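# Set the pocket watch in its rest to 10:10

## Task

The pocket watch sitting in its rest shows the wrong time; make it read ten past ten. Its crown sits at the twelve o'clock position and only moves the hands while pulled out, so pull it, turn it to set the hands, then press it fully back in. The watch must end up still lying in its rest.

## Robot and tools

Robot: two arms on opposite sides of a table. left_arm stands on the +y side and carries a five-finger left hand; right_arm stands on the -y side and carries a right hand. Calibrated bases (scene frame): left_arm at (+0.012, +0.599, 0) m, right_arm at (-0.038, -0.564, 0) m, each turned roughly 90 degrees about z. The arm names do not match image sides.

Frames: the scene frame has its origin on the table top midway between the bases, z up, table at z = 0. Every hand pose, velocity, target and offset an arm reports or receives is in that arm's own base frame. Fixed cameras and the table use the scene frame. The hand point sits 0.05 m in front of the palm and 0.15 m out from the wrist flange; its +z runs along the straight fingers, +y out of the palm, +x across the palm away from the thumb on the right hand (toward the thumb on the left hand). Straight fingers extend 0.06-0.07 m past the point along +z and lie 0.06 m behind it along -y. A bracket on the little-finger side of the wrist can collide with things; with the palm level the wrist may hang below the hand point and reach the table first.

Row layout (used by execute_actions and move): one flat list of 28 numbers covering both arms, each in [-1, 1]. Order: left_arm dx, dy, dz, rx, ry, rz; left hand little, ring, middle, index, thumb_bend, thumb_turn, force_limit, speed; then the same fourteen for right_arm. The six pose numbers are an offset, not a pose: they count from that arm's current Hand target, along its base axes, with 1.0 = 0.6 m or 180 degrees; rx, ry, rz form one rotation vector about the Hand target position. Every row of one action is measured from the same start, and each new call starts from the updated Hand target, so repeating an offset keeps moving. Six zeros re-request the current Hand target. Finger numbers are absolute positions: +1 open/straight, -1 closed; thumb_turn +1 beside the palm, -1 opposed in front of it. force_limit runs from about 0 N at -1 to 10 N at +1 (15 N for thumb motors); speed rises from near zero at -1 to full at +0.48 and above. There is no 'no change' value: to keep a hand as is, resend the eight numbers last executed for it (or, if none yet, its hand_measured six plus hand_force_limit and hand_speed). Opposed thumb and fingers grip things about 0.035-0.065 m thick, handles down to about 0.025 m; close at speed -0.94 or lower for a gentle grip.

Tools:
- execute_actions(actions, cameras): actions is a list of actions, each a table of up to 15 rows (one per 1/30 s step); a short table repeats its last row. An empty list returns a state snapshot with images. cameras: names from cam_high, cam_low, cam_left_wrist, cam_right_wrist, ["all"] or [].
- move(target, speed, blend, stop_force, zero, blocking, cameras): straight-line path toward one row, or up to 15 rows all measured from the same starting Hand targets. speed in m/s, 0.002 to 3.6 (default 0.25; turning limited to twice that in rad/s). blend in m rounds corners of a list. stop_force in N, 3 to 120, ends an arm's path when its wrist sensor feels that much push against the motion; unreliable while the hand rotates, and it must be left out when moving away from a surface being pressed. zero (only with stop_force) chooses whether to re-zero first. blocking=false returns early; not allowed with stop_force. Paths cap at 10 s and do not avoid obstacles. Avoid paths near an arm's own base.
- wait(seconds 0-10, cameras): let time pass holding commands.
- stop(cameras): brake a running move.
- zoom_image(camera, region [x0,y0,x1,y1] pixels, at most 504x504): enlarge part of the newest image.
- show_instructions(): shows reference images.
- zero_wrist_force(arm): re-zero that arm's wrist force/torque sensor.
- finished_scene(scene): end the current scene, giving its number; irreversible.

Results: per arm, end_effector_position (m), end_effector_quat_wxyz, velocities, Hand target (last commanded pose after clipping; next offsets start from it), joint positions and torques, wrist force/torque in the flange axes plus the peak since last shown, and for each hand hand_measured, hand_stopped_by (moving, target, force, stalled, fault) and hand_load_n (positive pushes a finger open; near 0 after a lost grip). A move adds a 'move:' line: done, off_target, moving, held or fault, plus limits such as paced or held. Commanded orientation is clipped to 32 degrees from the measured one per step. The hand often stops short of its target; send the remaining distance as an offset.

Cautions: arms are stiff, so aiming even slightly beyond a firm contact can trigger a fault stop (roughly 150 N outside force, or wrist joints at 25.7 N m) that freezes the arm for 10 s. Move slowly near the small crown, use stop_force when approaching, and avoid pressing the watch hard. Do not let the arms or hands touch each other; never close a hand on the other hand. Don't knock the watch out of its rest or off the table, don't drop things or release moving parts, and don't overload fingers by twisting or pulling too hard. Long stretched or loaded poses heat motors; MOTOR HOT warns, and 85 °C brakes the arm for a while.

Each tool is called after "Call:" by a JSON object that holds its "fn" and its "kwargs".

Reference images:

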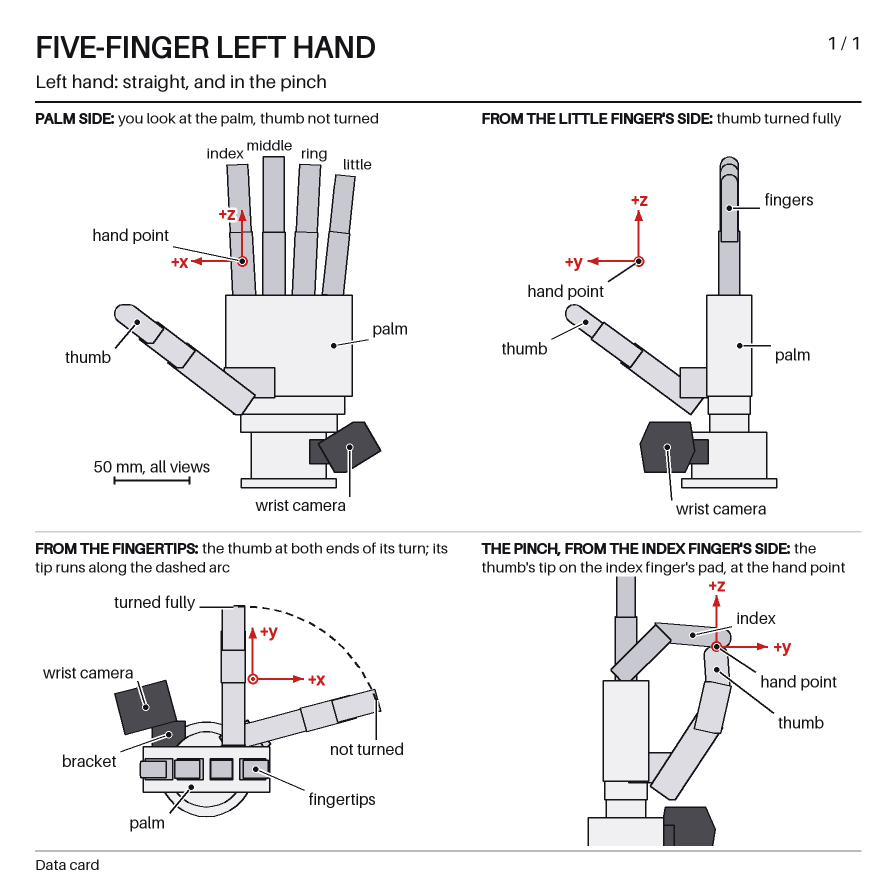

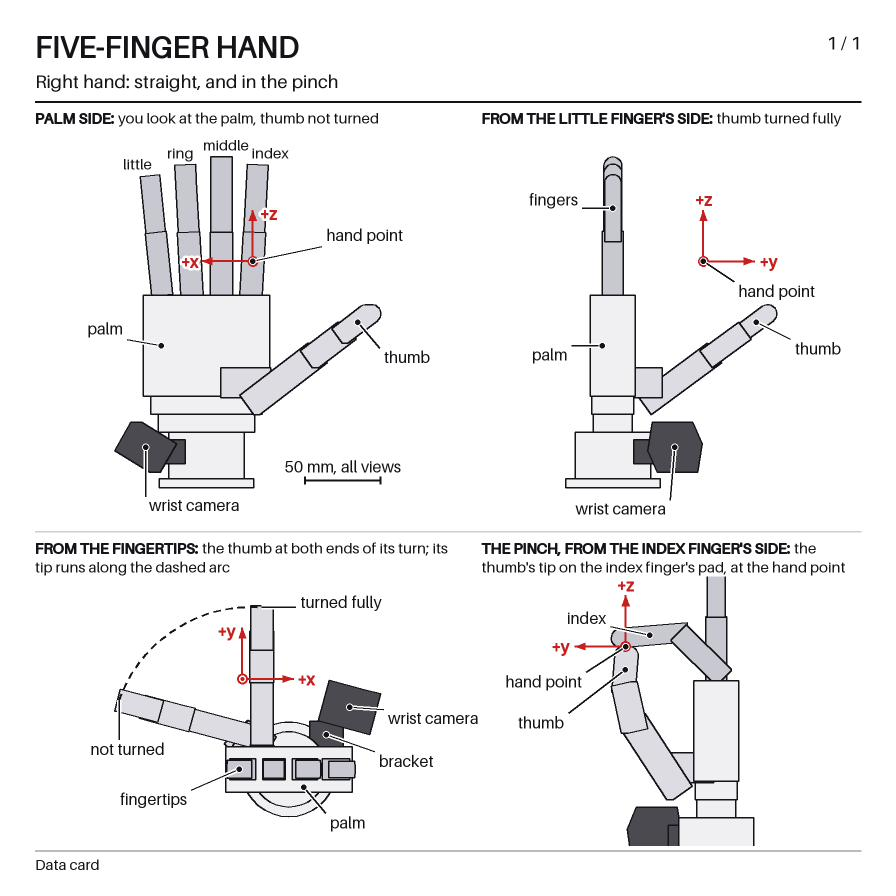

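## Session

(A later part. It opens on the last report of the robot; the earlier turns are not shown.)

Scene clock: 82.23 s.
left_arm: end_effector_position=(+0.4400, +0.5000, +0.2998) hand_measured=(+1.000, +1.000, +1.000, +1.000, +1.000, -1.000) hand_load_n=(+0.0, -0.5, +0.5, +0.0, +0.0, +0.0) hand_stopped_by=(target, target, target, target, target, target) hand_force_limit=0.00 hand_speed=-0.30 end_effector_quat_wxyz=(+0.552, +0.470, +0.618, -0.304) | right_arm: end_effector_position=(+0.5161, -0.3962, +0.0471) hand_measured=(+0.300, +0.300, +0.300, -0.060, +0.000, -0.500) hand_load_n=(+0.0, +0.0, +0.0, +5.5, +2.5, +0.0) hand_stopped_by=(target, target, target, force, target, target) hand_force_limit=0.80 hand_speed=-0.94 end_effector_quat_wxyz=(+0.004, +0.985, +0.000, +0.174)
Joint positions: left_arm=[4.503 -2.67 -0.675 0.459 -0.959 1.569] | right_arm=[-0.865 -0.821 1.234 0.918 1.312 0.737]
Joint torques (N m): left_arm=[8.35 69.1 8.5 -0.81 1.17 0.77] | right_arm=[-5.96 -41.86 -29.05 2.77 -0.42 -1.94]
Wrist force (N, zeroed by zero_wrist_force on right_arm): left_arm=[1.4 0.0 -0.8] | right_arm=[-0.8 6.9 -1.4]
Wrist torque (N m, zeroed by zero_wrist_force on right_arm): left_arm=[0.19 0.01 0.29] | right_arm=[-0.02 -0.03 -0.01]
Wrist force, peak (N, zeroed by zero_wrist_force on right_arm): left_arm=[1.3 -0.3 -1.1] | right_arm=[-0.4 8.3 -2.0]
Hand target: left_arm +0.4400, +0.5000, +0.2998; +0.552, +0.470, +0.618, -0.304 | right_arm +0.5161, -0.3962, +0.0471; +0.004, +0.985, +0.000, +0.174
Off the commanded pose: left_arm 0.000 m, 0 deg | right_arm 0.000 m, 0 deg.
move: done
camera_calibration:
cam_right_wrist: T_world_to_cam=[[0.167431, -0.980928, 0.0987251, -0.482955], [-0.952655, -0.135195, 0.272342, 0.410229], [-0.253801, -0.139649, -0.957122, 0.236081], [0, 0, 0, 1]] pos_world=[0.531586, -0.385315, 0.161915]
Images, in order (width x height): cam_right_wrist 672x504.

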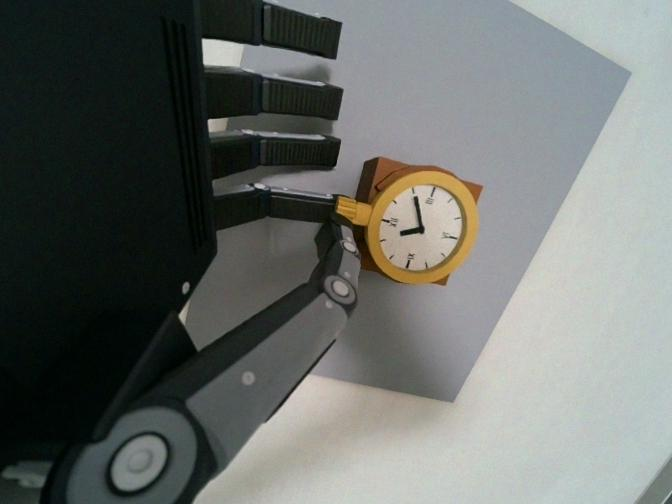

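Call:
{"fn": "move", "kwargs": {"target": [[0,0,0,0,0,0,1,1,1,1,1,-1,0.0,-0.3,0,0,0.0033,0,0,0,0.3,0.3,0.3,0.1,0,-0.5,0.8,-0.6],[0,0,0,0,0,0,1,1,1,1,1,-1,0.0,-0.3,0.0063,-0.0075,0.0033,0,0,0,0.3,0.3,0.3,0.1,0,-0.5,0.8,-0.6],[0,0,0,0,0,0,1,1,1,1,1,-1,0.0,-0.3,0.0063,-0.0075,0.0021,0,0,0,0.3,0.3,0.3,0.1,0,-0.5,0.8,-0.6]], "speed": 0.02, "cameras": ["cam_right_wrist"]}}

Call:
{"fn": "zoom_image", "kwargs": {"camera": "cam_right_wrist", "region": [310, 160, 430, 250]}}

Scene clock: 87.20 s.
left_arm: end_effector_position=(+0.4400, +0.5000, +0.2998) hand_measured=(+1.000, +1.000, +1.000, +1.000, +1.000, -1.000) hand_load_n=(+0.0, +0.0, +0.0, +0.0, +0.0, +0.0) hand_stopped_by=(target, target, target, target, target, target) hand_force_limit=0.00 hand_speed=-0.30 end_effector_quat_wxyz=(+0.552, +0.470, +0.618, -0.304) | right_arm: end_effector_position=(+0.5199, -0.4007, +0.0484) hand_measured=(+0.300, +0.300, +0.300, +0.100, +0.000, -0.500) hand_load_n=(+0.0, +0.0, +0.0, +0.0, +0.0, -0.5) hand_stopped_by=(target, target, target, target, target, target) hand_force_limit=0.80 hand_speed=-0.60 end_effector_quat_wxyz=(+0.004, +0.985, +0.000, +0.174)
Joint positions: left_arm=[4.503 -2.67 -0.675 0.459 -0.959 1.569] | right_arm=[-0.865 -0.808 1.208 0.932 1.312 0.737]
Joint torques (N m): left_arm=[7.63 68.89 9.15 -0.76 1.1 0.81] | right_arm=[-7.07 -41.09 -6.81 1.21 -1.59 -1.91]
Wrist force (N, zeroed by zero_wrist_force on right_arm): left_arm=[1.0 0.2 -0.8] | right_arm=[0.5 6.2 -3.8]
Wrist torque (N m, zeroed by zero_wrist_force on right_arm): left_arm=[0.22 0.05 0.27] | right_arm=[-0.01 -0.03 -0.01]
Wrist force, peak (N, zeroed by zero_wrist_force on right_arm): left_arm=[1.4 -0.2 -1.2] | right_arm=[-1.0 7.1 -1.4]
Hand target: left_arm +0.4400, +0.5000, +0.2998; +0.552, +0.470, +0.618, -0.304 | right_arm +0.5199, -0.4007, +0.0484; +0.004, +0.985, +0.000, +0.174
Off the commanded pose: left_arm 0.000 m, 0 deg | right_arm 0.000 m, 0 deg.
move: done
camera_calibration:
cam_right_wrist: T_world_to_cam=[[0.167433, -0.980916, 0.0988427, -0.488149], [-0.952681, -0.135179, 0.272261, 0.41292], [-0.253704, -0.139751, -0.957133, 0.237571], [0, 0, 0, 1]] pos_world=[0.535386, -0.389814, 0.163215]
Images, in order (width x height): cam_right_wrist 672x504.

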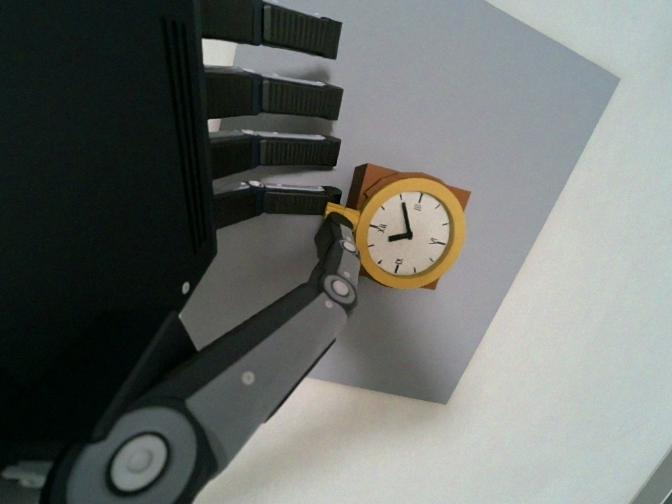

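Scaled by 4.200.

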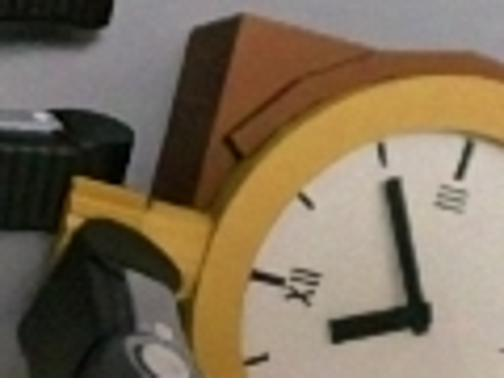

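Call:
{"fn": "move", "kwargs": {"target": [0,0,0,0,0,0,1,1,1,1,1,-1,0.0,-0.3,0,0,0,0,0,0,0.3,0.3,0.3,-0.45,0,-0.5,0.8,-0.94], "cameras": ["cam_right_wrist"]}}

Call:
{"fn": "zoom_image", "kwargs": {"camera": "cam_right_wrist", "region": [310, 160, 430, 250]}}

Scene clock: 88.60 s.
left_arm: end_effector_position=(+0.4400, +0.5000, +0.2998) hand_measured=(+1.000, +1.000, +1.000, +1.000, +1.000, -1.000) hand_load_n=(+0.0, +0.0, +0.0, +0.0, +0.0, +0.0) hand_stopped_by=(target, target, target, target, target, target) hand_force_limit=0.00 hand_speed=-0.30 end_effector_quat_wxyz=(+0.552, +0.470, +0.618, -0.304) | right_arm: end_effector_position=(+0.5199, -0.4007, +0.0484) hand_measured=(+0.300, +0.300, +0.300, -0.056, +0.000, -0.500) hand_load_n=(+0.0, +0.0, +0.0, +10.5, +2.5, -1.0) hand_stopped_by=(target, target, target, force, target, target) hand_force_limit=0.80 hand_speed=-0.94 end_effector_quat_wxyz=(+0.004, +0.985, +0.000, +0.174)
Joint positions: left_arm=[4.503 -2.67 -0.675 0.459 -0.959 1.569] | right_arm=[-0.865 -0.808 1.209 0.932 1.312 0.737]
Joint torques (N m): left_arm=[8.17 68.85 9.12 -0.87 1.07 0.72] | right_arm=[-6.48 -47.87 -6.05 2.38 -0.82 -1.85]
Wrist force (N, zeroed by zero_wrist_force on right_arm): left_arm=[1.4 -0.2 -0.6] | right_arm=[-0.4 6.0 -1.6]
Wrist torque (N m, zeroed by zero_wrist_force on right_arm): left_arm=[0.15 0.01 0.30] | right_arm=[-0.06 -0.05 -0.02]
Wrist force, peak (N, zeroed by zero_wrist_force on right_arm): left_arm=[1.3 -0.2 -1.2] | right_arm=[0.8 6.2 -4.0]
Hand target: left_arm +0.4400, +0.5000, +0.2998; +0.552, +0.470, +0.618, -0.304 | right_arm +0.5199, -0.4007, +0.0484; +0.004, +0.985, +0.000, +0.174
Off the commanded pose: left_arm 0.000 m, 0 deg | right_arm 0.000 m, 0 deg.
move: done
camera_calibration:
cam_right_wrist: T_world_to_cam=[[0.167406, -0.980942, 0.0986313, -0.48811], [-0.952659, -0.135197, 0.272329, 0.41289], [-0.253804, -0.139551, -0.957136, 0.237703], [0, 0, 0, 1]] pos_world=[0.535386, -0.389815, 0.163215]
Images, in order (width x height): cam_right_wrist 672x504.

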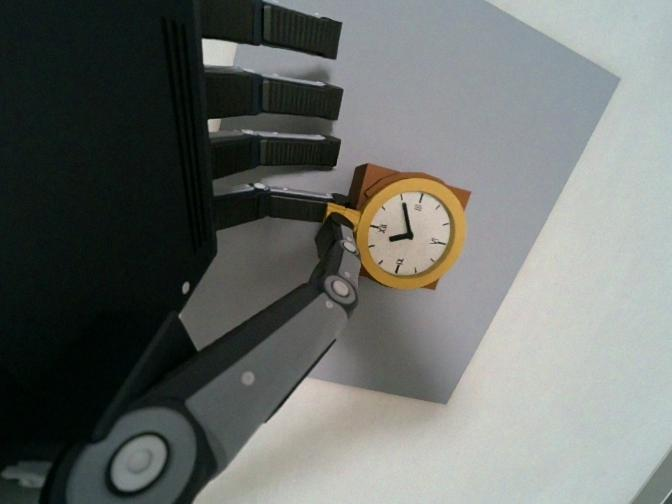

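Scaled by 4.200.

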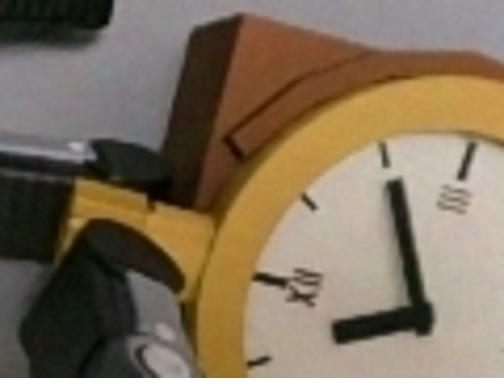

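Call:
{"fn": "move", "kwargs": {"target": [0,0,0,0,0,0,1,1,1,1,1,-1,0.0,-0.3,0,0.0067,0,0,0,0,0.3,0.3,0.3,-0.45,0,-0.5,0.8,-0.94], "speed": 0.01, "stop_force": 25, "cameras": ["cam_right_wrist"]}}

Call:
{"fn": "zoom_image", "kwargs": {"camera": "cam_right_wrist", "region": [310, 160, 430, 250]}}

Scene clock: 90.43 s.
left_arm: end_effector_position=(+0.4400, +0.5000, +0.2998) hand_measured=(+1.000, +1.000, +1.000, +1.000, +1.000, -1.000) hand_load_n=(+0.0, +0.0, +0.0, +0.0, +0.0, +0.5) hand_stopped_by=(target, target, target, target, target, target) hand_force_limit=0.00 hand_speed=-0.30 end_effector_quat_wxyz=(+0.552, +0.470, +0.618, -0.304) | right_arm: end_effector_position=(+0.5199, -0.3967, +0.0484) hand_measured=(+0.300, +0.300, +0.300, -0.056, +0.000, -0.500) hand_load_n=(+0.0, +0.0, +0.0, +6.0, +3.0, +0.0) hand_stopped_by=(target, target, target, force, target, target) hand_force_limit=0.80 hand_speed=-0.94 end_effector_quat_wxyz=(+0.004, +0.985, +0.000, +0.174)
Joint positions: left_arm=[4.503 -2.67 -0.675 0.459 -0.959 1.569] | right_arm=[-0.861 -0.814 1.219 0.926 1.314 0.742]
Joint torques (N m): left_arm=[8.44 68.65 9.11 -0.89 1.04 0.76] | right_arm=[-7.31 -42.53 -29.31 2.8 -0.07 -2.04]
Wrist force (N, zeroed by zero_wrist_force on right_arm): left_arm=[1.1 0.0 -0.6] | right_arm=[-0.5 6.9 -1.4]
Wrist torque (N m, zeroed by zero_wrist_force on right_arm): left_arm=[0.17 0.05 0.28] | right_arm=[-0.06 -0.06 -0.01]
Wrist force, peak (N, zeroed by zero_wrist_force on right_arm): left_arm=[1.5 -0.1 -1.0] | right_arm=[-0.4 8.9 -1.5]
Hand target: left_arm +0.4400, +0.5000, +0.2998; +0.552, +0.470, +0.618, -0.304 | right_arm +0.5199, -0.3967, +0.0484; +0.004, +0.985, +0.000, +0.174
Off the commanded pose: left_arm 0.000 m, 0 deg | right_arm 0.000 m, 0 deg.
move: done
camera_calibration:
cam_right_wrist: T_world_to_cam=[[0.167413, -0.980931, 0.0987302, -0.484202], [-0.952658, -0.135177, 0.27234, 0.413437], [-0.253801, -0.139649, -0.957122, 0.238219], [0, 0, 0, 1]] pos_world=[0.535386, -0.385815, 0.163215]
Images, in order (width x height): cam_right_wrist 672x504.

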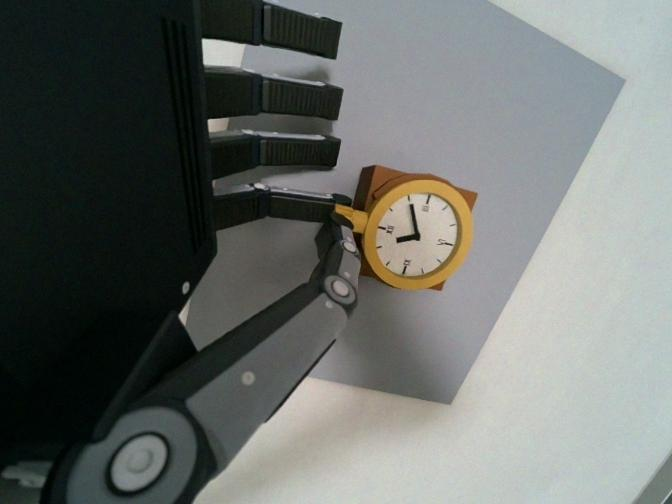

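Scaled by 4.200.

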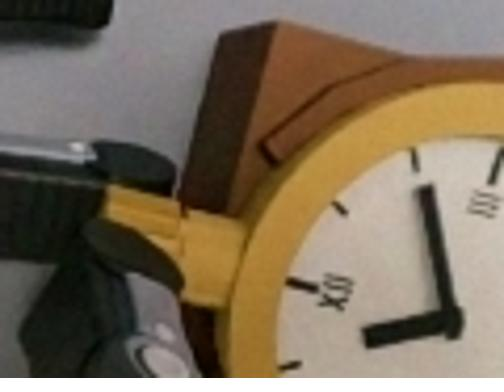

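Call:
{"fn": "move", "kwargs": {"target": [[0,0,0,0,0,0,1,1,1,1,1,-1,0.0,-0.3,0,0,0.0015,0,0,0,0.3,0.3,0.3,0.1,0.05,-0.5,1.0,-0.6],[0,0,0,0,0,0,1,1,1,1,1,-1,0.0,-0.3,0,-0.0085,0.0015,0,0,0,0.3,0.3,0.3,0.1,0.05,-0.5,1.0,-0.6],[0,0,0,0,0,0,1,1,1,1,1,-1,0.0,-0.3,0,-0.0085,0,0,0,0,0.3,0.3,0.3,0.1,0.05,-0.5,1.0,-0.6]], "speed": 0.02, "cameras": ["cam_right_wrist"]}}

Call:
{"fn": "zoom_image", "kwargs": {"camera": "cam_right_wrist", "region": [310, 160, 430, 250]}}

Scene clock: 95.37 s.
left_arm: end_effector_position=(+0.4400, +0.5000, +0.2998) hand_measured=(+1.000, +1.000, +1.000, +1.000, +1.000, -1.000) hand_load_n=(+0.0, +0.0, +0.0, +0.0, +0.0, +0.0) hand_stopped_by=(target, target, target, target, target, target) hand_force_limit=0.00 hand_speed=-0.30 end_effector_quat_wxyz=(+0.552, +0.470, +0.618, -0.304) | right_arm: end_effector_position=(+0.5199, -0.4019, +0.0483) hand_measured=(+0.300, +0.300, +0.300, +0.100, +0.050, -0.500) hand_load_n=(+0.0, +0.5, +0.0, +0.0, +0.0, +0.0) hand_stopped_by=(target, target, target, target, target, target) hand_force_limit=1.00 hand_speed=-0.60 end_effector_quat_wxyz=(+0.004, +0.985, +0.000, +0.174)
Joint positions: left_arm=[4.503 -2.67 -0.675 0.459 -0.959 1.569] | right_arm=[-0.867 -0.807 1.206 0.933 1.312 0.736]
Joint torques (N m): left_arm=[8.52 68.13 9.12 -1.02 0.99 0.72] | right_arm=[5.09 -45.18 -6.94 1.74 -1.29 0.68]
Wrist force (N, zeroed by zero_wrist_force on right_arm): left_arm=[1.0 0.0 -0.8] | right_arm=[-0.1 6.0 -2.0]
Wrist torque (N m, zeroed by zero_wrist_force on right_arm): left_arm=[0.19 0.05 0.27] | right_arm=[-0.04 -0.05 0.10]
Wrist force, peak (N, zeroed by zero_wrist_force on right_arm): left_arm=[1.6 0.0 -1.0] | right_arm=[-0.7 7.2 -1.4]
Hand target: left_arm +0.4400, +0.5000, +0.2998; +0.552, +0.470, +0.618, -0.304 | right_arm +0.5199, -0.4018, +0.0484; +0.004, +0.985, +0.000, +0.174
Off the commanded pose: left_arm 0.000 m, 0 deg | right_arm 0.000 m, 0 deg.
move: done
camera_calibration:
cam_right_wrist: T_world_to_cam=[[0.167433, -0.980916, 0.0988427, -0.489228], [-0.952681, -0.135179, 0.272261, 0.412771], [-0.253704, -0.139751, -0.957133, 0.237418], [0, 0, 0, 1]] pos_world=[0.535386, -0.390914, 0.163215]
Images, in order (width x height): cam_right_wrist 672x504.

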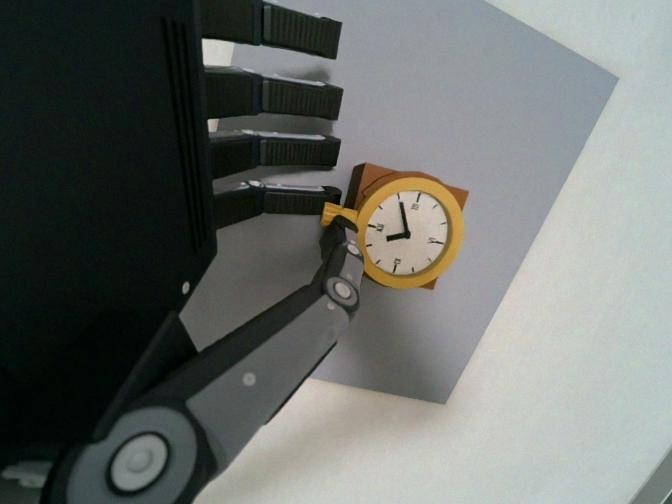

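Scaled by 4.200.

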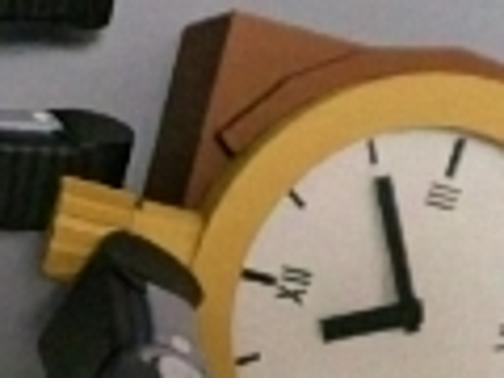

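Call:
{"fn": "move", "kwargs": {"target": [0,0,0,0,0,0,1,1,1,1,1,-1,0.0,-0.3,0,0,0,0,0,0,0.3,0.3,0.3,-0.45,0.05,-0.5,1.0,-0.94], "cameras": ["cam_right_wrist"]}}

Call:
{"fn": "zoom_image", "kwargs": {"camera": "cam_right_wrist", "region": [310, 160, 430, 250]}}

Scene clock: 97.00 s.
left_arm: end_effector_position=(+0.4400, +0.5000, +0.2998) hand_measured=(+1.000, +1.000, +1.000, +1.000, +1.000, -1.000) hand_load_n=(+0.0, +0.0, +0.0, +0.0, +0.0, +0.5) hand_stopped_by=(target, target, target, target, target, target) hand_force_limit=0.00 hand_speed=-0.30 end_effector_quat_wxyz=(+0.552, +0.470, +0.618, -0.304) | right_arm: end_effector_position=(+0.5199, -0.4018, +0.0484) hand_measured=(+0.300, +0.300, +0.300, -0.072, +0.050, -0.500) hand_load_n=(+0.0, +0.0, +0.0, +11.5, +4.0, -1.0) hand_stopped_by=(target, target, target, force, target, target) hand_force_limit=1.00 hand_speed=-0.94 end_effector_quat_wxyz=(+0.004, +0.985, +0.000, +0.174)
Joint positions: left_arm=[4.503 -2.67 -0.675 0.459 -0.959 1.569] | right_arm=[-0.867 -0.807 1.206 0.933 1.312 0.736]
Joint torques (N m): left_arm=[8.48 68.7 8.67 -1.1 1.02 0.76] | right_arm=[5.54 -51.27 -7.29 2.57 1.48 2.25]
Wrist force (N, zeroed by zero_wrist_force on right_arm): left_arm=[1.2 0.1 -0.8] | right_arm=[-0.4 6.0 -1.8]
Wrist torque (N m, zeroed by zero_wrist_force on right_arm): left_arm=[0.20 0.03 0.27] | right_arm=[-0.08 -0.04 0.09]
Wrist force, peak (N, zeroed by zero_wrist_force on right_arm): left_arm=[1.5 0.0 -0.9] | right_arm=[-0.3 6.2 -2.1]
Hand target: left_arm +0.4400, +0.5000, +0.2998; +0.552, +0.470, +0.618, -0.304 | right_arm +0.5199, -0.4018, +0.0484; +0.004, +0.985, +0.000, +0.174
Off the commanded pose: left_arm 0.000 m, 0 deg | right_arm 0.000 m, 0 deg.
move: done
camera_calibration:
cam_right_wrist: T_world_to_cam=[[0.167388, -0.980944, 0.0986364, -0.489182], [-0.952662, -0.135179, 0.272327, 0.412751], [-0.253804, -0.139551, -0.957136, 0.237549], [0, 0, 0, 1]] pos_world=[0.535386, -0.390915, 0.163215]
Images, in order (width x height): cam_right_wrist 672x504.

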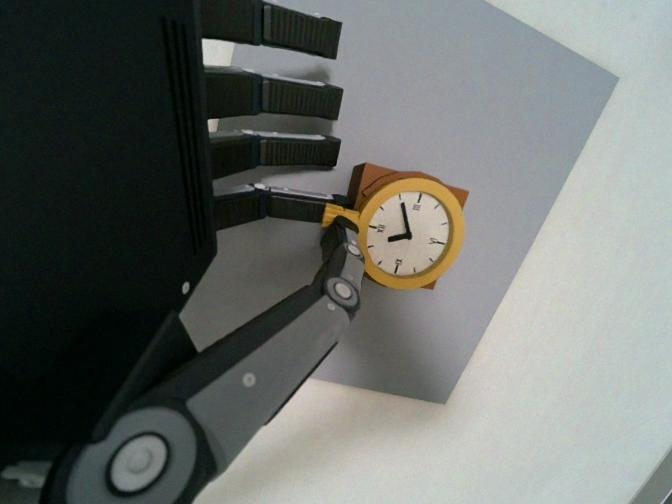

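Scaled by 4.200.

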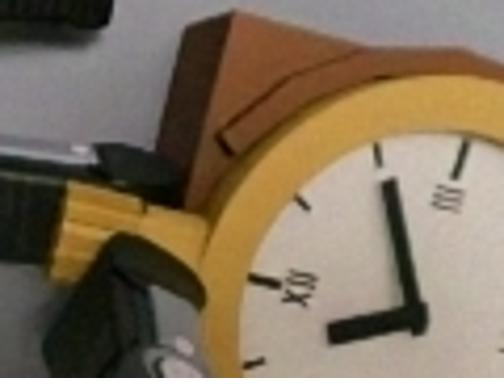

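Call:
{"fn": "move", "kwargs": {"target": [0,0,0,0,0,0,1,1,1,1,1,-1,0.0,-0.3,0,0.005,0,0,0,0,0.3,0.3,0.3,-0.45,0.05,-0.5,1.0,-0.94], "speed": 0.006, "stop_force": 25, "cameras": ["cam_right_wrist"]}}

Call:
{"fn": "zoom_image", "kwargs": {"camera": "cam_right_wrist", "region": [310, 160, 430, 250]}}

Scene clock: 98.37 s.
left_arm: end_effector_position=(+0.4400, +0.5000, +0.2998) hand_measured=(+1.000, +1.000, +1.000, +1.000, +1.000, -1.000) hand_load_n=(+0.0, +0.0, +0.0, +0.0, +0.0, +0.5) hand_stopped_by=(target, target, target, target, target, target) hand_force_limit=0.00 hand_speed=-0.30 end_effector_quat_wxyz=(+0.552, +0.470, +0.618, -0.304) | right_arm: end_effector_position=(+0.5199, -0.3987, +0.0484) hand_measured=(+0.300, +0.300, +0.300, -0.072, +0.052, -0.500) hand_load_n=(+0.0, +0.0, -0.5, +10.5, +5.5, -1.0) hand_stopped_by=(target, target, target, force, target, target) hand_force_limit=1.00 hand_speed=-0.94 end_effector_quat_wxyz=(+0.004, +0.985, +0.000, +0.174)
Joint positions: left_arm=[4.503 -2.67 -0.675 0.459 -0.959 1.569] | right_arm=[-0.863 -0.811 1.214 0.929 1.313 0.739]
Joint torques (N m): left_arm=[7.96 68.28 9.67 -1.11 0.88 0.76] | right_arm=[-4.64 -44.75 -27.57 3.04 0.57 0.24]
Wrist force (N, zeroed by zero_wrist_force on right_arm): left_arm=[1.0 0.1 -0.7] | right_arm=[-0.4 9.3 -1.0]
Wrist torque (N m, zeroed by zero_wrist_force on right_arm): left_arm=[0.19 0.05 0.27] | right_arm=[-0.06 0.01 -0.02]
Wrist force, peak (N, zeroed by zero_wrist_force on right_arm): left_arm=[1.7 0.3 -0.8] | right_arm=[-0.3 10.1 -1.2]
Hand target: left_arm +0.4400, +0.5000, +0.2998; +0.552, +0.470, +0.618, -0.304 | right_arm +0.5199, -0.3988, +0.0484; +0.004, +0.985, +0.000, +0.174
Off the commanded pose: left_arm 0.000 m, 0 deg | right_arm 0.000 m, 0 deg.
move: done
camera_calibration:
cam_right_wrist: T_world_to_cam=[[0.167499, -0.980929, 0.0986045, -0.486189], [-0.952642, -0.135293, 0.272339, 0.413114], [-0.253805, -0.139551, -0.957136, 0.237982], [0, 0, 0, 1]] pos_world=[0.535387, -0.387815, 0.163215]
Images, in order (width x height): cam_right_wrist 672x504.

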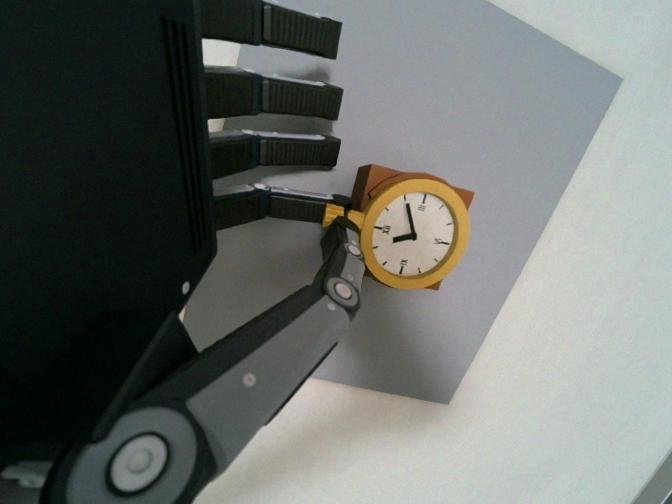

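Scaled by 4.200.

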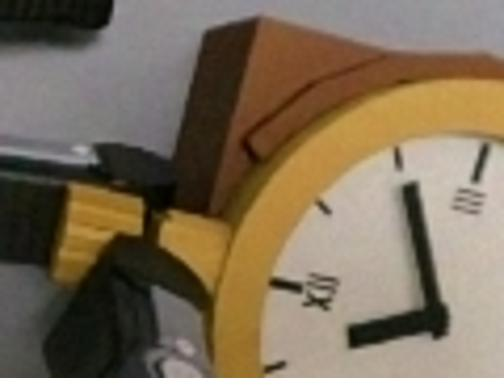

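Call:
{"fn": "move", "kwargs": {"target": [0,0,0,0,0,0,1,1,1,1,1,-1,0.0,-0.3,0,0.0017,0,0,0,0,0.3,0.3,0.3,-0.45,0.05,-0.5,1.0,-0.94], "speed": 0.006, "stop_force": 25, "cameras": ["cam_right_wrist"]}}

Call:
{"fn": "zoom_image", "kwargs": {"camera": "cam_right_wrist", "region": [310, 160, 430, 250]}}

Scene clock: 99.80 s.
left_arm: end_effector_position=(+0.4400, +0.5000, +0.2998) hand_measured=(+1.000, +1.000, +1.000, +1.000, +1.000, -1.000) hand_load_n=(+0.0, +0.0, +0.0, +0.0, +0.0, +0.0) hand_stopped_by=(target, target, target, target, target, target) hand_force_limit=0.00 hand_speed=-0.30 end_effector_quat_wxyz=(+0.552, +0.470, +0.618, -0.304) | right_arm: end_effector_position=(+0.5199, -0.3977, +0.0484) hand_measured=(+0.300, +0.300, +0.300, -0.072, +0.052, -0.500) hand_load_n=(+0.5, +0.0, +0.0, +10.0, +7.5, +0.0) hand_stopped_by=(target, target, target, force, target, target) hand_force_limit=1.00 hand_speed=-0.94 end_effector_quat_wxyz=(+0.004, +0.985, +0.000, +0.174)
Joint positions: left_arm=[4.503 -2.67 -0.675 0.459 -0.959 1.569] | right_arm=[-0.862 -0.813 1.216 0.928 1.313 0.741]
Joint torques (N m): left_arm=[8.35 68.44 9.17 -1.15 1.02 0.82] | right_arm=[5.67 -51.73 -10.66 2.26 0.37 1.86]
Wrist force (N, zeroed by zero_wrist_force on right_arm): left_arm=[1.3 0.3 -0.8] | right_arm=[-0.7 10.7 -2.3]
Wrist torque (N m, zeroed by zero_wrist_force on right_arm): left_arm=[0.22 0.00 0.28] | right_arm=[-0.05 -0.04 0.00]
Wrist force, peak (N, zeroed by zero_wrist_force on right_arm): left_arm=[1.6 0.0 -0.9] | right_arm=[-0.6 10.8 -2.6]
Hand target: left_arm +0.4400, +0.5000, +0.2998; +0.552, +0.470, +0.618, -0.304 | right_arm +0.5199, -0.3978, +0.0484; +0.004, +0.985, +0.000, +0.174
Off the commanded pose: left_arm 0.000 m, 0 deg | right_arm 0.000 m, 0 deg.
move: done
camera_calibration:
cam_right_wrist: T_world_to_cam=[[0.167413, -0.980931, 0.0987302, -0.485183], [-0.952658, -0.135177, 0.27234, 0.413302], [-0.253801, -0.139649, -0.957122, 0.23808], [0, 0, 0, 1]] pos_world=[0.535386, -0.386815, 0.163215]
Images, in order (width x height): cam_right_wrist 672x504.

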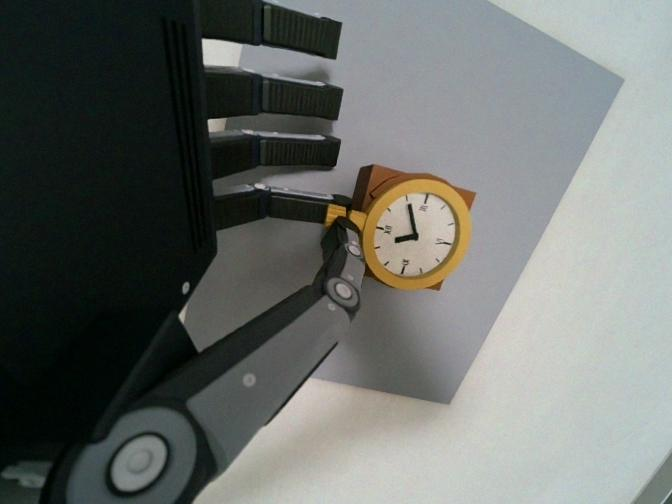

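Scaled by 4.200.

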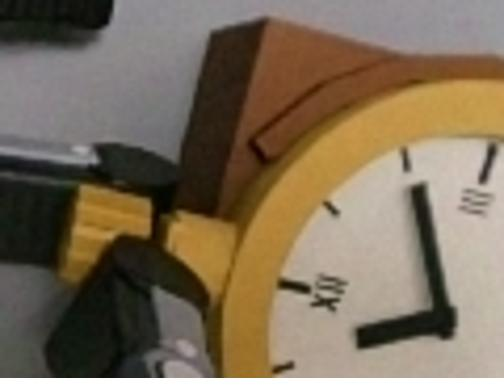

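Call:
{"fn": "zoom_image", "kwargs": {"camera": "cam_right_wrist", "region": [315, 190, 375, 235]}}

Scaled by 8.400.

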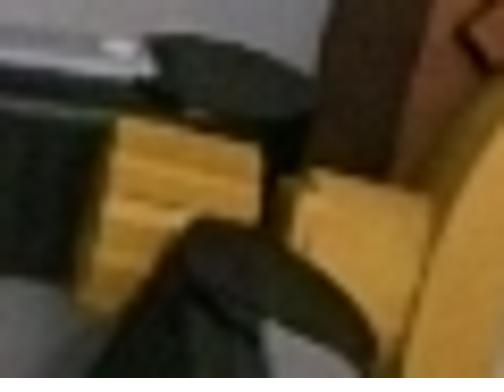

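Call:
{"fn": "move", "kwargs": {"target": [0,0,0,0,0,0,1,1,1,1,1,-1,0.0,-0.3,-0.0012,-0.0006,-0.0012,0,-0.0833,0,0.3,0.3,0.3,-0.45,0.05,-0.5,1.0,-0.94], "speed": 0.08, "cameras": ["cam_right_wrist"]}}

Call:
{"fn": "zoom_image", "kwargs": {"camera": "cam_right_wrist", "region": [310, 160, 490, 295]}}

Scene clock: 104.10 s.
left_arm: end_effector_position=(+0.4400, +0.5000, +0.2998) hand_measured=(+1.000, +1.000, +1.000, +1.000, +1.000, -1.000) hand_load_n=(+0.0, +0.0, +0.0, +0.0, +0.0, +0.0) hand_stopped_by=(target, target, target, target, target, target) hand_force_limit=0.00 hand_speed=-0.30 end_effector_quat_wxyz=(+0.552, +0.470, +0.618, -0.304) | right_arm: end_effector_position=(+0.5191, -0.3981, +0.0477) hand_measured=(+0.300, +0.300, +0.300, -0.072, +0.052, -0.500) hand_load_n=(+0.0, +0.0, +0.0, +11.5, +5.5, +0.0) hand_stopped_by=(target, target, target, force, target, target) hand_force_limit=1.00 hand_speed=-0.94 end_effector_quat_wxyz=(+0.004, +0.954, -0.001, +0.301) end_effector_velocity=(+0.000, +0.000, +0.000) end_effector_angular_velocity=(+0.000, +0.004, -0.001)
Joint positions: left_arm=[4.503 -2.67 -0.675 0.459 -0.959 1.569] | right_arm=[-0.955 -0.923 1.438 0.663 1.089 0.715]
Joint velocities: left_arm=[within noise] | right_arm=[0.002 0.001 -0.004 0.005 0.004 0.001]
Joint torques (N m): left_arm=[7.67 68.17 9.88 -1.26 0.8 0.7] | right_arm=[5.61 -34.51 -27.64 2.86 1.31 -0.97]
Wrist force (N, zeroed by zero_wrist_force on right_arm): left_arm=[1.1 0.0 -0.7] | right_arm=[-1.3 5.6 -1.8]
Wrist torque (N m, zeroed by zero_wrist_force on right_arm): left_arm=[0.18 0.04 0.28] | right_arm=[-0.12 0.02 0.10]
Wrist force, peak (N, zeroed by zero_wrist_force on right_arm): left_arm=[1.5 0.4 -1.0] | right_arm=[-0.8 11.0 -2.4]
Hand target: left_arm +0.4400, +0.5000, +0.2998; +0.552, +0.470, +0.618, -0.304 | right_arm +0.5192, -0.3981, +0.0477; +0.004, +0.954, -0.001, +0.301
Off the commanded pose: left_arm 0.000 m, 0 deg | right_arm 0.000 m, 0 deg.
move: done
camera_calibration:
cam_right_wrist: T_world_to_cam=[[0.136182, -0.980928, 0.138689, -0.471057], [-0.990681, -0.135197, 0.0165394, 0.444551], [0.00252633, -0.139649, -0.990198, 0.10567], [0, 0, 0, 1]] pos_world=[0.50429, -0.387215, 0.162612]
Images, in order (width x height): cam_right_wrist 672x504.

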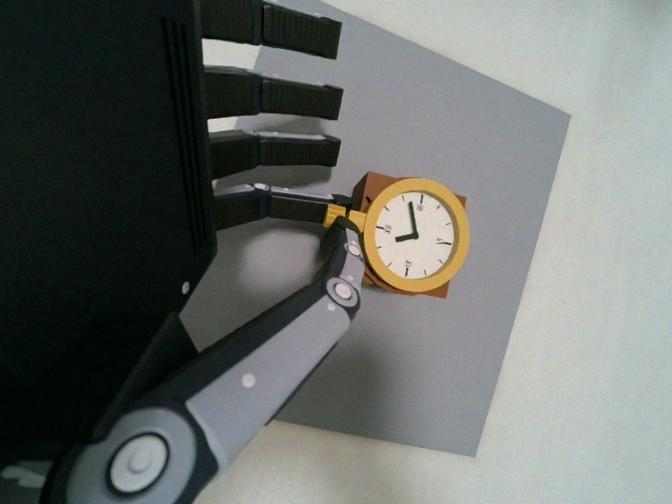

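Scaled by 2.800.

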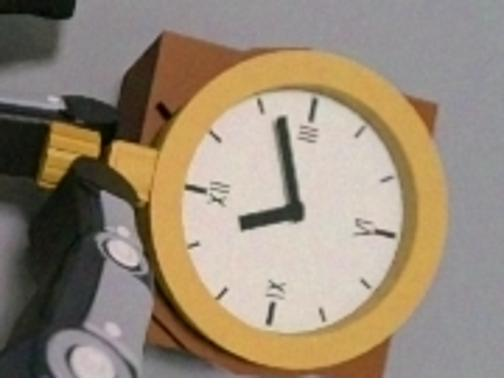

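Call:
{"fn": "move", "kwargs": {"target": [0,0,0,0,0,0,1,1,1,1,1,-1,0.0,-0.3,0,0,0,0,0,0,-1,-1,-1,-0.45,0.05,-0.5,1.0,-0.3], "cameras": ["cam_right_wrist"]}}

Scene clock: 107.33 s.
left_arm: end_effector_position=(+0.4400, +0.5000, +0.2998) hand_measured=(+1.000, +1.000, +1.000, +1.000, +1.000, -1.000) hand_load_n=(+0.0, +0.0, +0.0, +0.0, +0.0, +0.5) hand_stopped_by=(target, target, target, target, target, target) hand_force_limit=0.00 hand_speed=-0.30 end_effector_quat_wxyz=(+0.552, +0.470, +0.618, -0.304) | right_arm: end_effector_position=(+0.5192, -0.3981, +0.0477) hand_measured=(-1.000, -1.000, -1.000, -0.072, +0.052, -0.500) hand_load_n=(+0.5, +0.0, +0.0, +11.5, +5.5, +0.0) hand_stopped_by=(target, target, target, force, target, target) hand_force_limit=1.00 hand_speed=-0.30 end_effector_quat_wxyz=(+0.004, +0.954, -0.001, +0.301)
Joint positions: left_arm=[4.503 -2.67 -0.675 0.459 -0.959 1.569] | right_arm=[-0.955 -0.923 1.438 0.663 1.089 0.715]
Joint torques (N m): left_arm=[8.38 68.62 9.04 -1.32 0.67 0.6] | right_arm=[5.06 -35.57 -26.27 2.18 -1.25 2.33]
Wrist force (N, zeroed by zero_wrist_force on right_arm): left_arm=[1.3 0.3 -0.6] | right_arm=[-1.2 5.9 -1.7]
Wrist torque (N m, zeroed by zero_wrist_force on right_arm): left_arm=[0.22 0.03 0.28] | right_arm=[-0.09 0.01 0.11]
Wrist force, peak (N, zeroed by zero_wrist_force on right_arm): left_arm=[1.6 0.0 -0.9] | right_arm=[-1.2 6.3 -2.0]
Hand target: left_arm +0.4400, +0.5000, +0.2998; +0.552, +0.470, +0.618, -0.304 | right_arm +0.5192, -0.3981, +0.0477; +0.004, +0.954, -0.001, +0.301
Off the commanded pose: left_arm 0.000 m, 0 deg | right_arm 0.000 m, 0 deg.
move: done
camera_calibration:
cam_right_wrist: T_world_to_cam=[[0.136167, -0.98093, 0.138689, -0.471064], [-0.990683, -0.135183, 0.0165374, 0.444657], [0.0025264, -0.139649, -0.990198, 0.10567], [0, 0, 0, 1]] pos_world=[0.50439, -0.387215, 0.162612]
Images, in order (width x height): cam_right_wrist 672x504.

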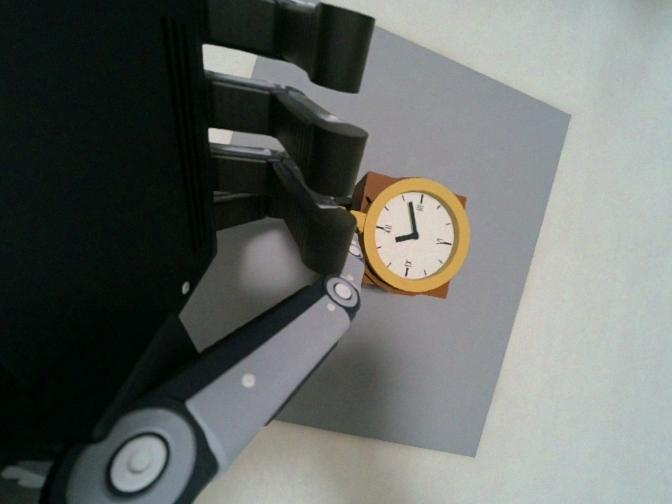

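Call:
{"fn": "move", "kwargs": {"target": [[0,0,0,0,0,0,1,1,1,1,1,-1,0.0,-0.3,0.0026,0,0.0018,0,0.1667,0,-1,-1,-1,-0.45,0.05,-0.5,1.0,-0.3],[0,0,0,0,0,0,1,1,1,1,1,-1,0.0,-0.3,0.0058,0,0.0022,0,0.3333,0,-1,-1,-1,-0.45,0.05,-0.5,1.0,-0.3]], "speed": 0.2, "blend": 0.01, "cameras": ["cam_right_wrist"]}}

Call:
{"fn": "zoom_image", "kwargs": {"camera": "cam_right_wrist", "region": [310, 160, 490, 295]}}

Scene clock: 110.83 s.
left_arm: end_effector_position=(+0.4400, +0.5000, +0.2998) hand_measured=(+1.000, +1.000, +1.000, +1.000, +1.000, -1.000) hand_load_n=(+0.0, +0.0, +0.0, +0.0, +0.0, +0.5) hand_stopped_by=(target, target, target, target, target, target) hand_force_limit=0.00 hand_speed=-0.30 end_effector_quat_wxyz=(+0.552, +0.470, +0.618, -0.304) | right_arm: end_effector_position=(+0.5217, -0.3975, +0.0489) hand_measured=(-1.000, -1.000, -1.000, -0.072, +0.052, -0.500) hand_load_n=(+0.0, +0.0, +0.0, +10.5, +6.0, +0.0) hand_stopped_by=(target, target, target, force, target, target) hand_force_limit=1.00 hand_speed=-0.30 end_effector_quat_wxyz=(+0.008, +0.977, +0.004, -0.211)
Joint positions: left_arm=[4.503 -2.67 -0.675 0.459 -0.959 1.569] | right_arm=[-0.655 -0.1 0.035 1.971 1.839 0.952]
Joint torques (N m): left_arm=[8.06 67.76 9.19 -1.29 0.68 0.75] | right_arm=[-8.05 -53.35 -27.74 4.2 1.29 -1.64]
Wrist force (N, zeroed by zero_wrist_force on right_arm): left_arm=[1.3 0.1 -0.7] | right_arm=[1.8 6.0 -1.8]
Wrist torque (N m, zeroed by zero_wrist_force on right_arm): left_arm=[0.20 0.01 0.29] | right_arm=[-0.03 -0.09 0.06]
Wrist force, peak (N, zeroed by zero_wrist_force on right_arm): left_arm=[1.4 0.1 -1.1] | right_arm=[2.7 9.5 -2.6]
Hand target: left_arm +0.4400, +0.5000, +0.2998; +0.552, +0.470, +0.618, -0.304 | right_arm +0.5226, -0.3981, +0.0490; +0.004, +0.976, +0.001, -0.216
Off the commanded pose: left_arm 0.000 m, 0 deg | right_arm 0.001 m, 1 deg.
elbow stopped short (right arm): the move would have taken joint 3 (elbow) straighter than the controller allows.
move: done
camera_calibration:
cam_right_wrist: T_world_to_cam=[[0.196065, -0.979732, -0.0410399, -0.493028], [-0.488787, -0.133928, 0.862062, 0.144464], [-0.850086, -0.148961, -0.505139, 0.52426], [0, 0, 0, 1]] pos_world=[0.612944, -0.385593, 0.120054]
Images, in order (width x height): cam_right_wrist 672x504.

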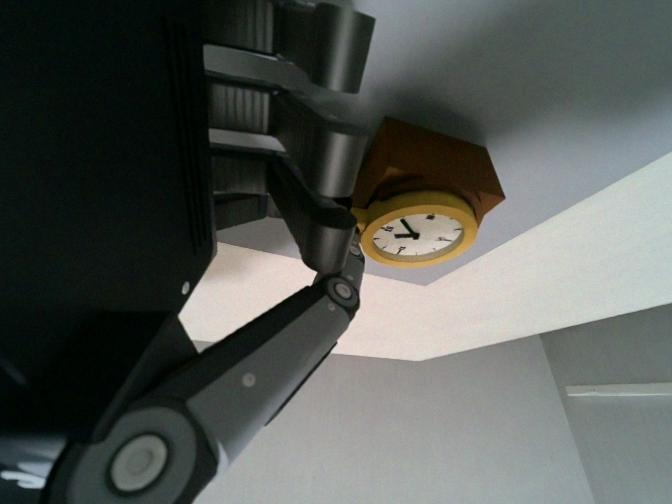

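Scaled by 2.800.

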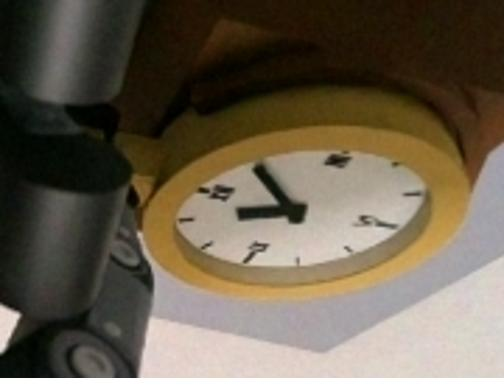

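Call:
{"fn": "move", "kwargs": {"target": [[0,0,0,0,0,0,1,1,1,1,1,-1,0.0,-0.3,0,0,0,0,0,0,-1,-1,-1,0.1,0.05,-0.5,1.0,-0.3],[0,0,0,0,0,0,1,1,1,1,1,-1,0.0,-0.3,0.0008,0,0.0032,0,-0.0278,0,-1,-1,-1,0.1,0.05,-0.5,1.0,-0.3],[0,0,0,0,0,0,1,1,1,1,1,-1,0.0,-0.3,-0.0057,0,0.002,0,-0.25,0,-1,-1,-1,0.1,0.05,-0.5,1.0,-0.3],[0,0,0,0,0,0,1,1,1,1,1,-1,0.0,-0.3,-0.0097,0,-0.003,0,-0.4722,0,-1,-1,-1,0.1,0.05,-0.5,1.0,-0.3],[0,0,0,0,0,0,1,1,1,1,1,-1,0.0,-0.3,-0.0068,0,-0.0047,0,-0.4722,0,-1,-1,-1,0.1,0.05,-0.5,1.0,-0.3]], "speed": [0.05,0.05,0.3,0.3,0.03], "blend": [0,0.001,0.01,0,0], "cameras": ["cam_right_wrist", "cam_low"]}}

Call:
{"fn": "zoom_image", "kwargs": {"camera": "cam_right_wrist", "region": [310, 160, 490, 295]}}

Scene clock: 117.40 s.
left_arm: end_effector_position=(+0.4400, +0.5000, +0.2998) hand_measured=(+1.000, +1.000, +1.000, +1.000, +1.000, -1.000) hand_load_n=(+0.0, +0.0, +0.0, +0.0, +0.0, +0.5) hand_stopped_by=(target, target, target, target, target, target) hand_force_limit=0.00 hand_speed=-0.30 end_effector_quat_wxyz=(+0.552, +0.470, +0.618, -0.304) | right_arm: end_effector_position=(+0.5186, -0.3982, +0.0462) hand_measured=(-1.000, -1.000, -1.000, +0.100, +0.050, -0.500) hand_load_n=(+0.0, +0.0, +0.0, +0.0, +0.0, +0.0) hand_stopped_by=(target, target, target, target, target, target) hand_force_limit=1.00 hand_speed=-0.30 end_effector_quat_wxyz=(+0.004, +0.866, -0.002, +0.500)
Joint positions: left_arm=[4.503 -2.67 -0.675 0.459 -0.959 1.569] | right_arm=[-1.106 -1.004 1.733 0.17 0.691 0.795]
Joint torques (N m): left_arm=[8.34 67.8 9.49 -1.49 0.62 0.67] | right_arm=[-7.03 -42.26 -9.42 1.5 -1.99 -1.02]
Wrist force (N, zeroed by zero_wrist_force on right_arm): left_arm=[1.1 0.1 -0.7] | right_arm=[-1.5 5.6 -2.9]
Wrist torque (N m, zeroed by zero_wrist_force on right_arm): left_arm=[0.19 0.05 0.27] | right_arm=[-0.14 0.11 -0.02]
Wrist force, peak (N, zeroed by zero_wrist_force on right_arm): left_arm=[1.8 -0.2 -0.9] | right_arm=[1.3 6.6 -4.3]
Hand target: left_arm +0.4400, +0.5000, +0.2998; +0.552, +0.470, +0.618, -0.304 | right_arm +0.5186, -0.3981, +0.0462; +0.004, +0.866, -0.002, +0.500
Off the commanded pose: left_arm 0.000 m, 0 deg | right_arm 0.000 m, 0 deg.
elbow stopped short (right arm): the move would have taken joint 3 (elbow) straighter than the controller allows.
move: done
camera_calibration:
cam_right_wrist: T_world_to_cam=[[0.0647612, -0.980913, 0.183345, -0.435815], [-0.904869, -0.135188, -0.403653, 0.419021], [0.420735, -0.139762, -0.896353, -0.11709], [0, 0, 0, 1]] pos_world=[0.456647, -0.387214, 0.14409]
Images, in order (width x height): cam_low 672x504, cam_right_wrist 672x504.

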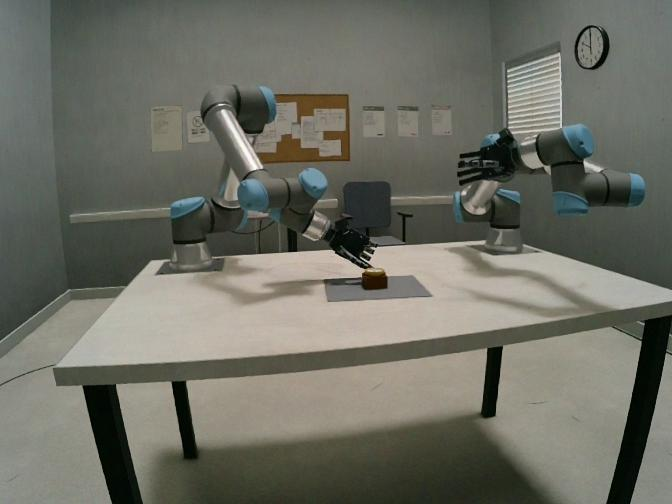

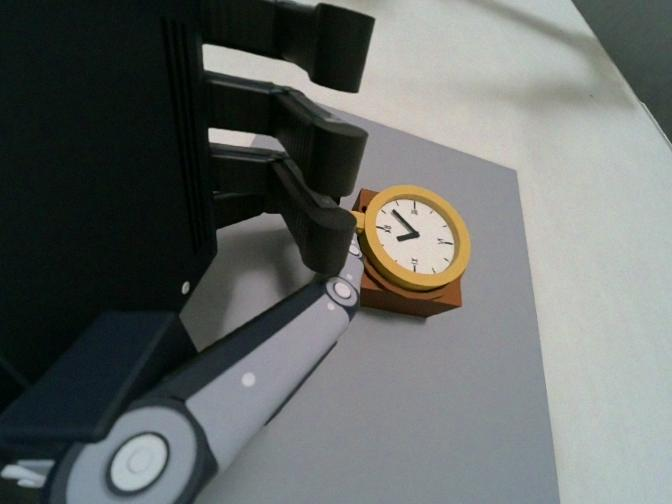

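Scaled by 2.800.

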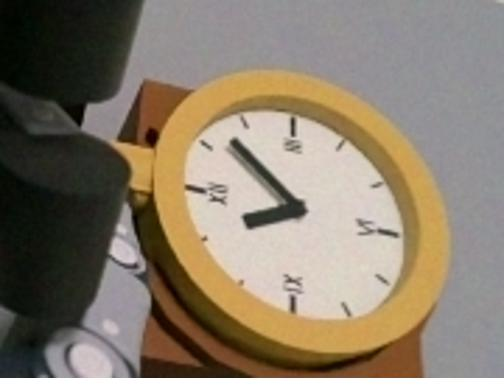

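Call:
{"fn": "move", "kwargs": {"target": [[0,0,0,0,0,0,1,1,1,1,1,-1,0.0,-0.3,0,0,0,0,0,0,-1,-1,-1,-0.45,0.05,-0.5,1.0,-0.94],[0,0,0,0,0,0,1,1,1,1,1,-1,0.0,-0.3,0.0007,0,0.0020,0,0.1111,0,-1,-1,-1,-0.45,0.05,-0.5,1.0,-0.94],[0,0,0,0,0,0,1,1,1,1,1,-1,0.0,-0.3,0.0022,0,0.0035,0,0.2222,0,-1,-1,-1,-0.45,0.05,-0.5,1.0,-0.94],[0,0,0,0,0,0,1,1,1,1,1,-1,0.0,-0.3,0.0042,0,0.0045,0,0.3333,0,-1,-1,-1,-0.45,0.05,-0.5,1.0,-0.94],[0,0,0,0,0,0,1,1,1,1,1,-1,0.0,-0.3,0.0063,0,0.0047,0,0.4444,0,-1,-1,-1,-0.45,0.05,-0.5,1.0,-0.94]], "speed": [0.05,0.3,0.3,0.3,0.3], "blend": [0,0.01,0.01,0.01,0], "cameras": ["cam_right_wrist"]}}

Call:
{"fn": "zoom_image", "kwargs": {"camera": "cam_right_wrist", "region": [310, 160, 490, 295]}}

Scene clock: 122.40 s.
left_arm: end_effector_position=(+0.4400, +0.5000, +0.2998) hand_measured=(+1.000, +1.000, +1.000, +1.000, +1.000, -1.000) hand_load_n=(+0.0, +0.0, +0.0, +0.0, +0.0, +0.0) hand_stopped_by=(target, target, target, target, target, target) hand_force_limit=0.00 hand_speed=-0.30 end_effector_quat_wxyz=(+0.552, +0.470, +0.618, -0.304) | right_arm: end_effector_position=(+0.5224, -0.3981, +0.0489) hand_measured=(-1.000, -1.000, -1.000, -0.066, +0.052, -0.500) hand_load_n=(+0.0, +0.0, +0.5, +9.5, +4.5, -0.5) hand_stopped_by=(target, target, target, force, target, target) hand_force_limit=1.00 hand_speed=-0.94 end_effector_quat_wxyz=(+0.004, +0.985, +0.001, -0.173)
Joint positions: left_arm=[4.503 -2.67 -0.675 0.459 -0.959 1.569] | right_arm=[-0.672 -0.252 0.308 1.786 1.791 0.927]
Joint torques (N m): left_arm=[8.08 67.5 9.57 -1.59 0.52 0.68] | right_arm=[-6.7 -64.56 -10.05 2.41 2.12 -2.32]
Wrist force (N, zeroed by zero_wrist_force on right_arm): left_arm=[1.1 0.0 -0.7] | right_arm=[1.7 6.5 -1.7]
Wrist torque (N m, zeroed by zero_wrist_force on right_arm): left_arm=[0.19 0.04 0.27] | right_arm=[0.01 -0.09 -0.02]
Wrist force, peak (N, zeroed by zero_wrist_force on right_arm): left_arm=[1.4 0.0 -1.2] | right_arm=[-2.7 6.4 -2.6]
Hand target: left_arm +0.4400, +0.5000, +0.2998; +0.552, +0.470, +0.618, -0.304 | right_arm +0.5223, -0.3981, +0.0490; +0.004, +0.985, +0.001, -0.173
Off the commanded pose: left_arm 0.000 m, 0 deg | right_arm 0.000 m, 0 deg.
move: done
camera_calibration:
cam_right_wrist: T_world_to_cam=[[0.19164, -0.980943, -0.0319989, -0.492287], [-0.554885, -0.135181, 0.820871, 0.180793], [-0.809553, -0.139556, -0.570217, 0.51055], [0, 0, 0, 1]] pos_world=[0.607979, -0.387215, 0.126964]
Images, in order (width x height): cam_right_wrist 672x504.

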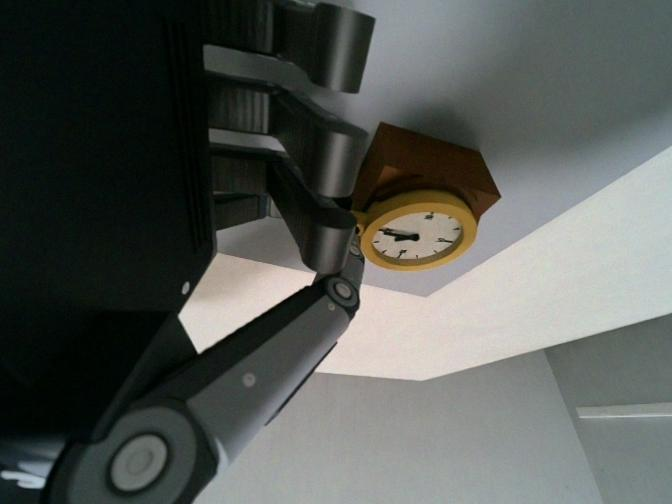

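Scaled by 2.800.

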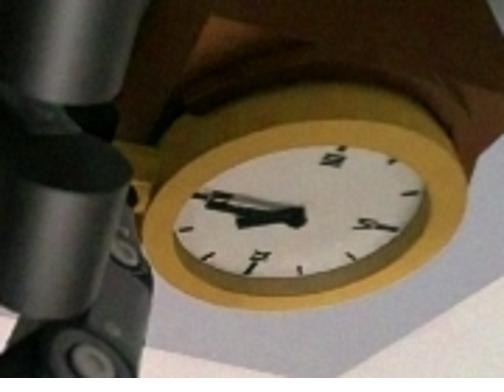

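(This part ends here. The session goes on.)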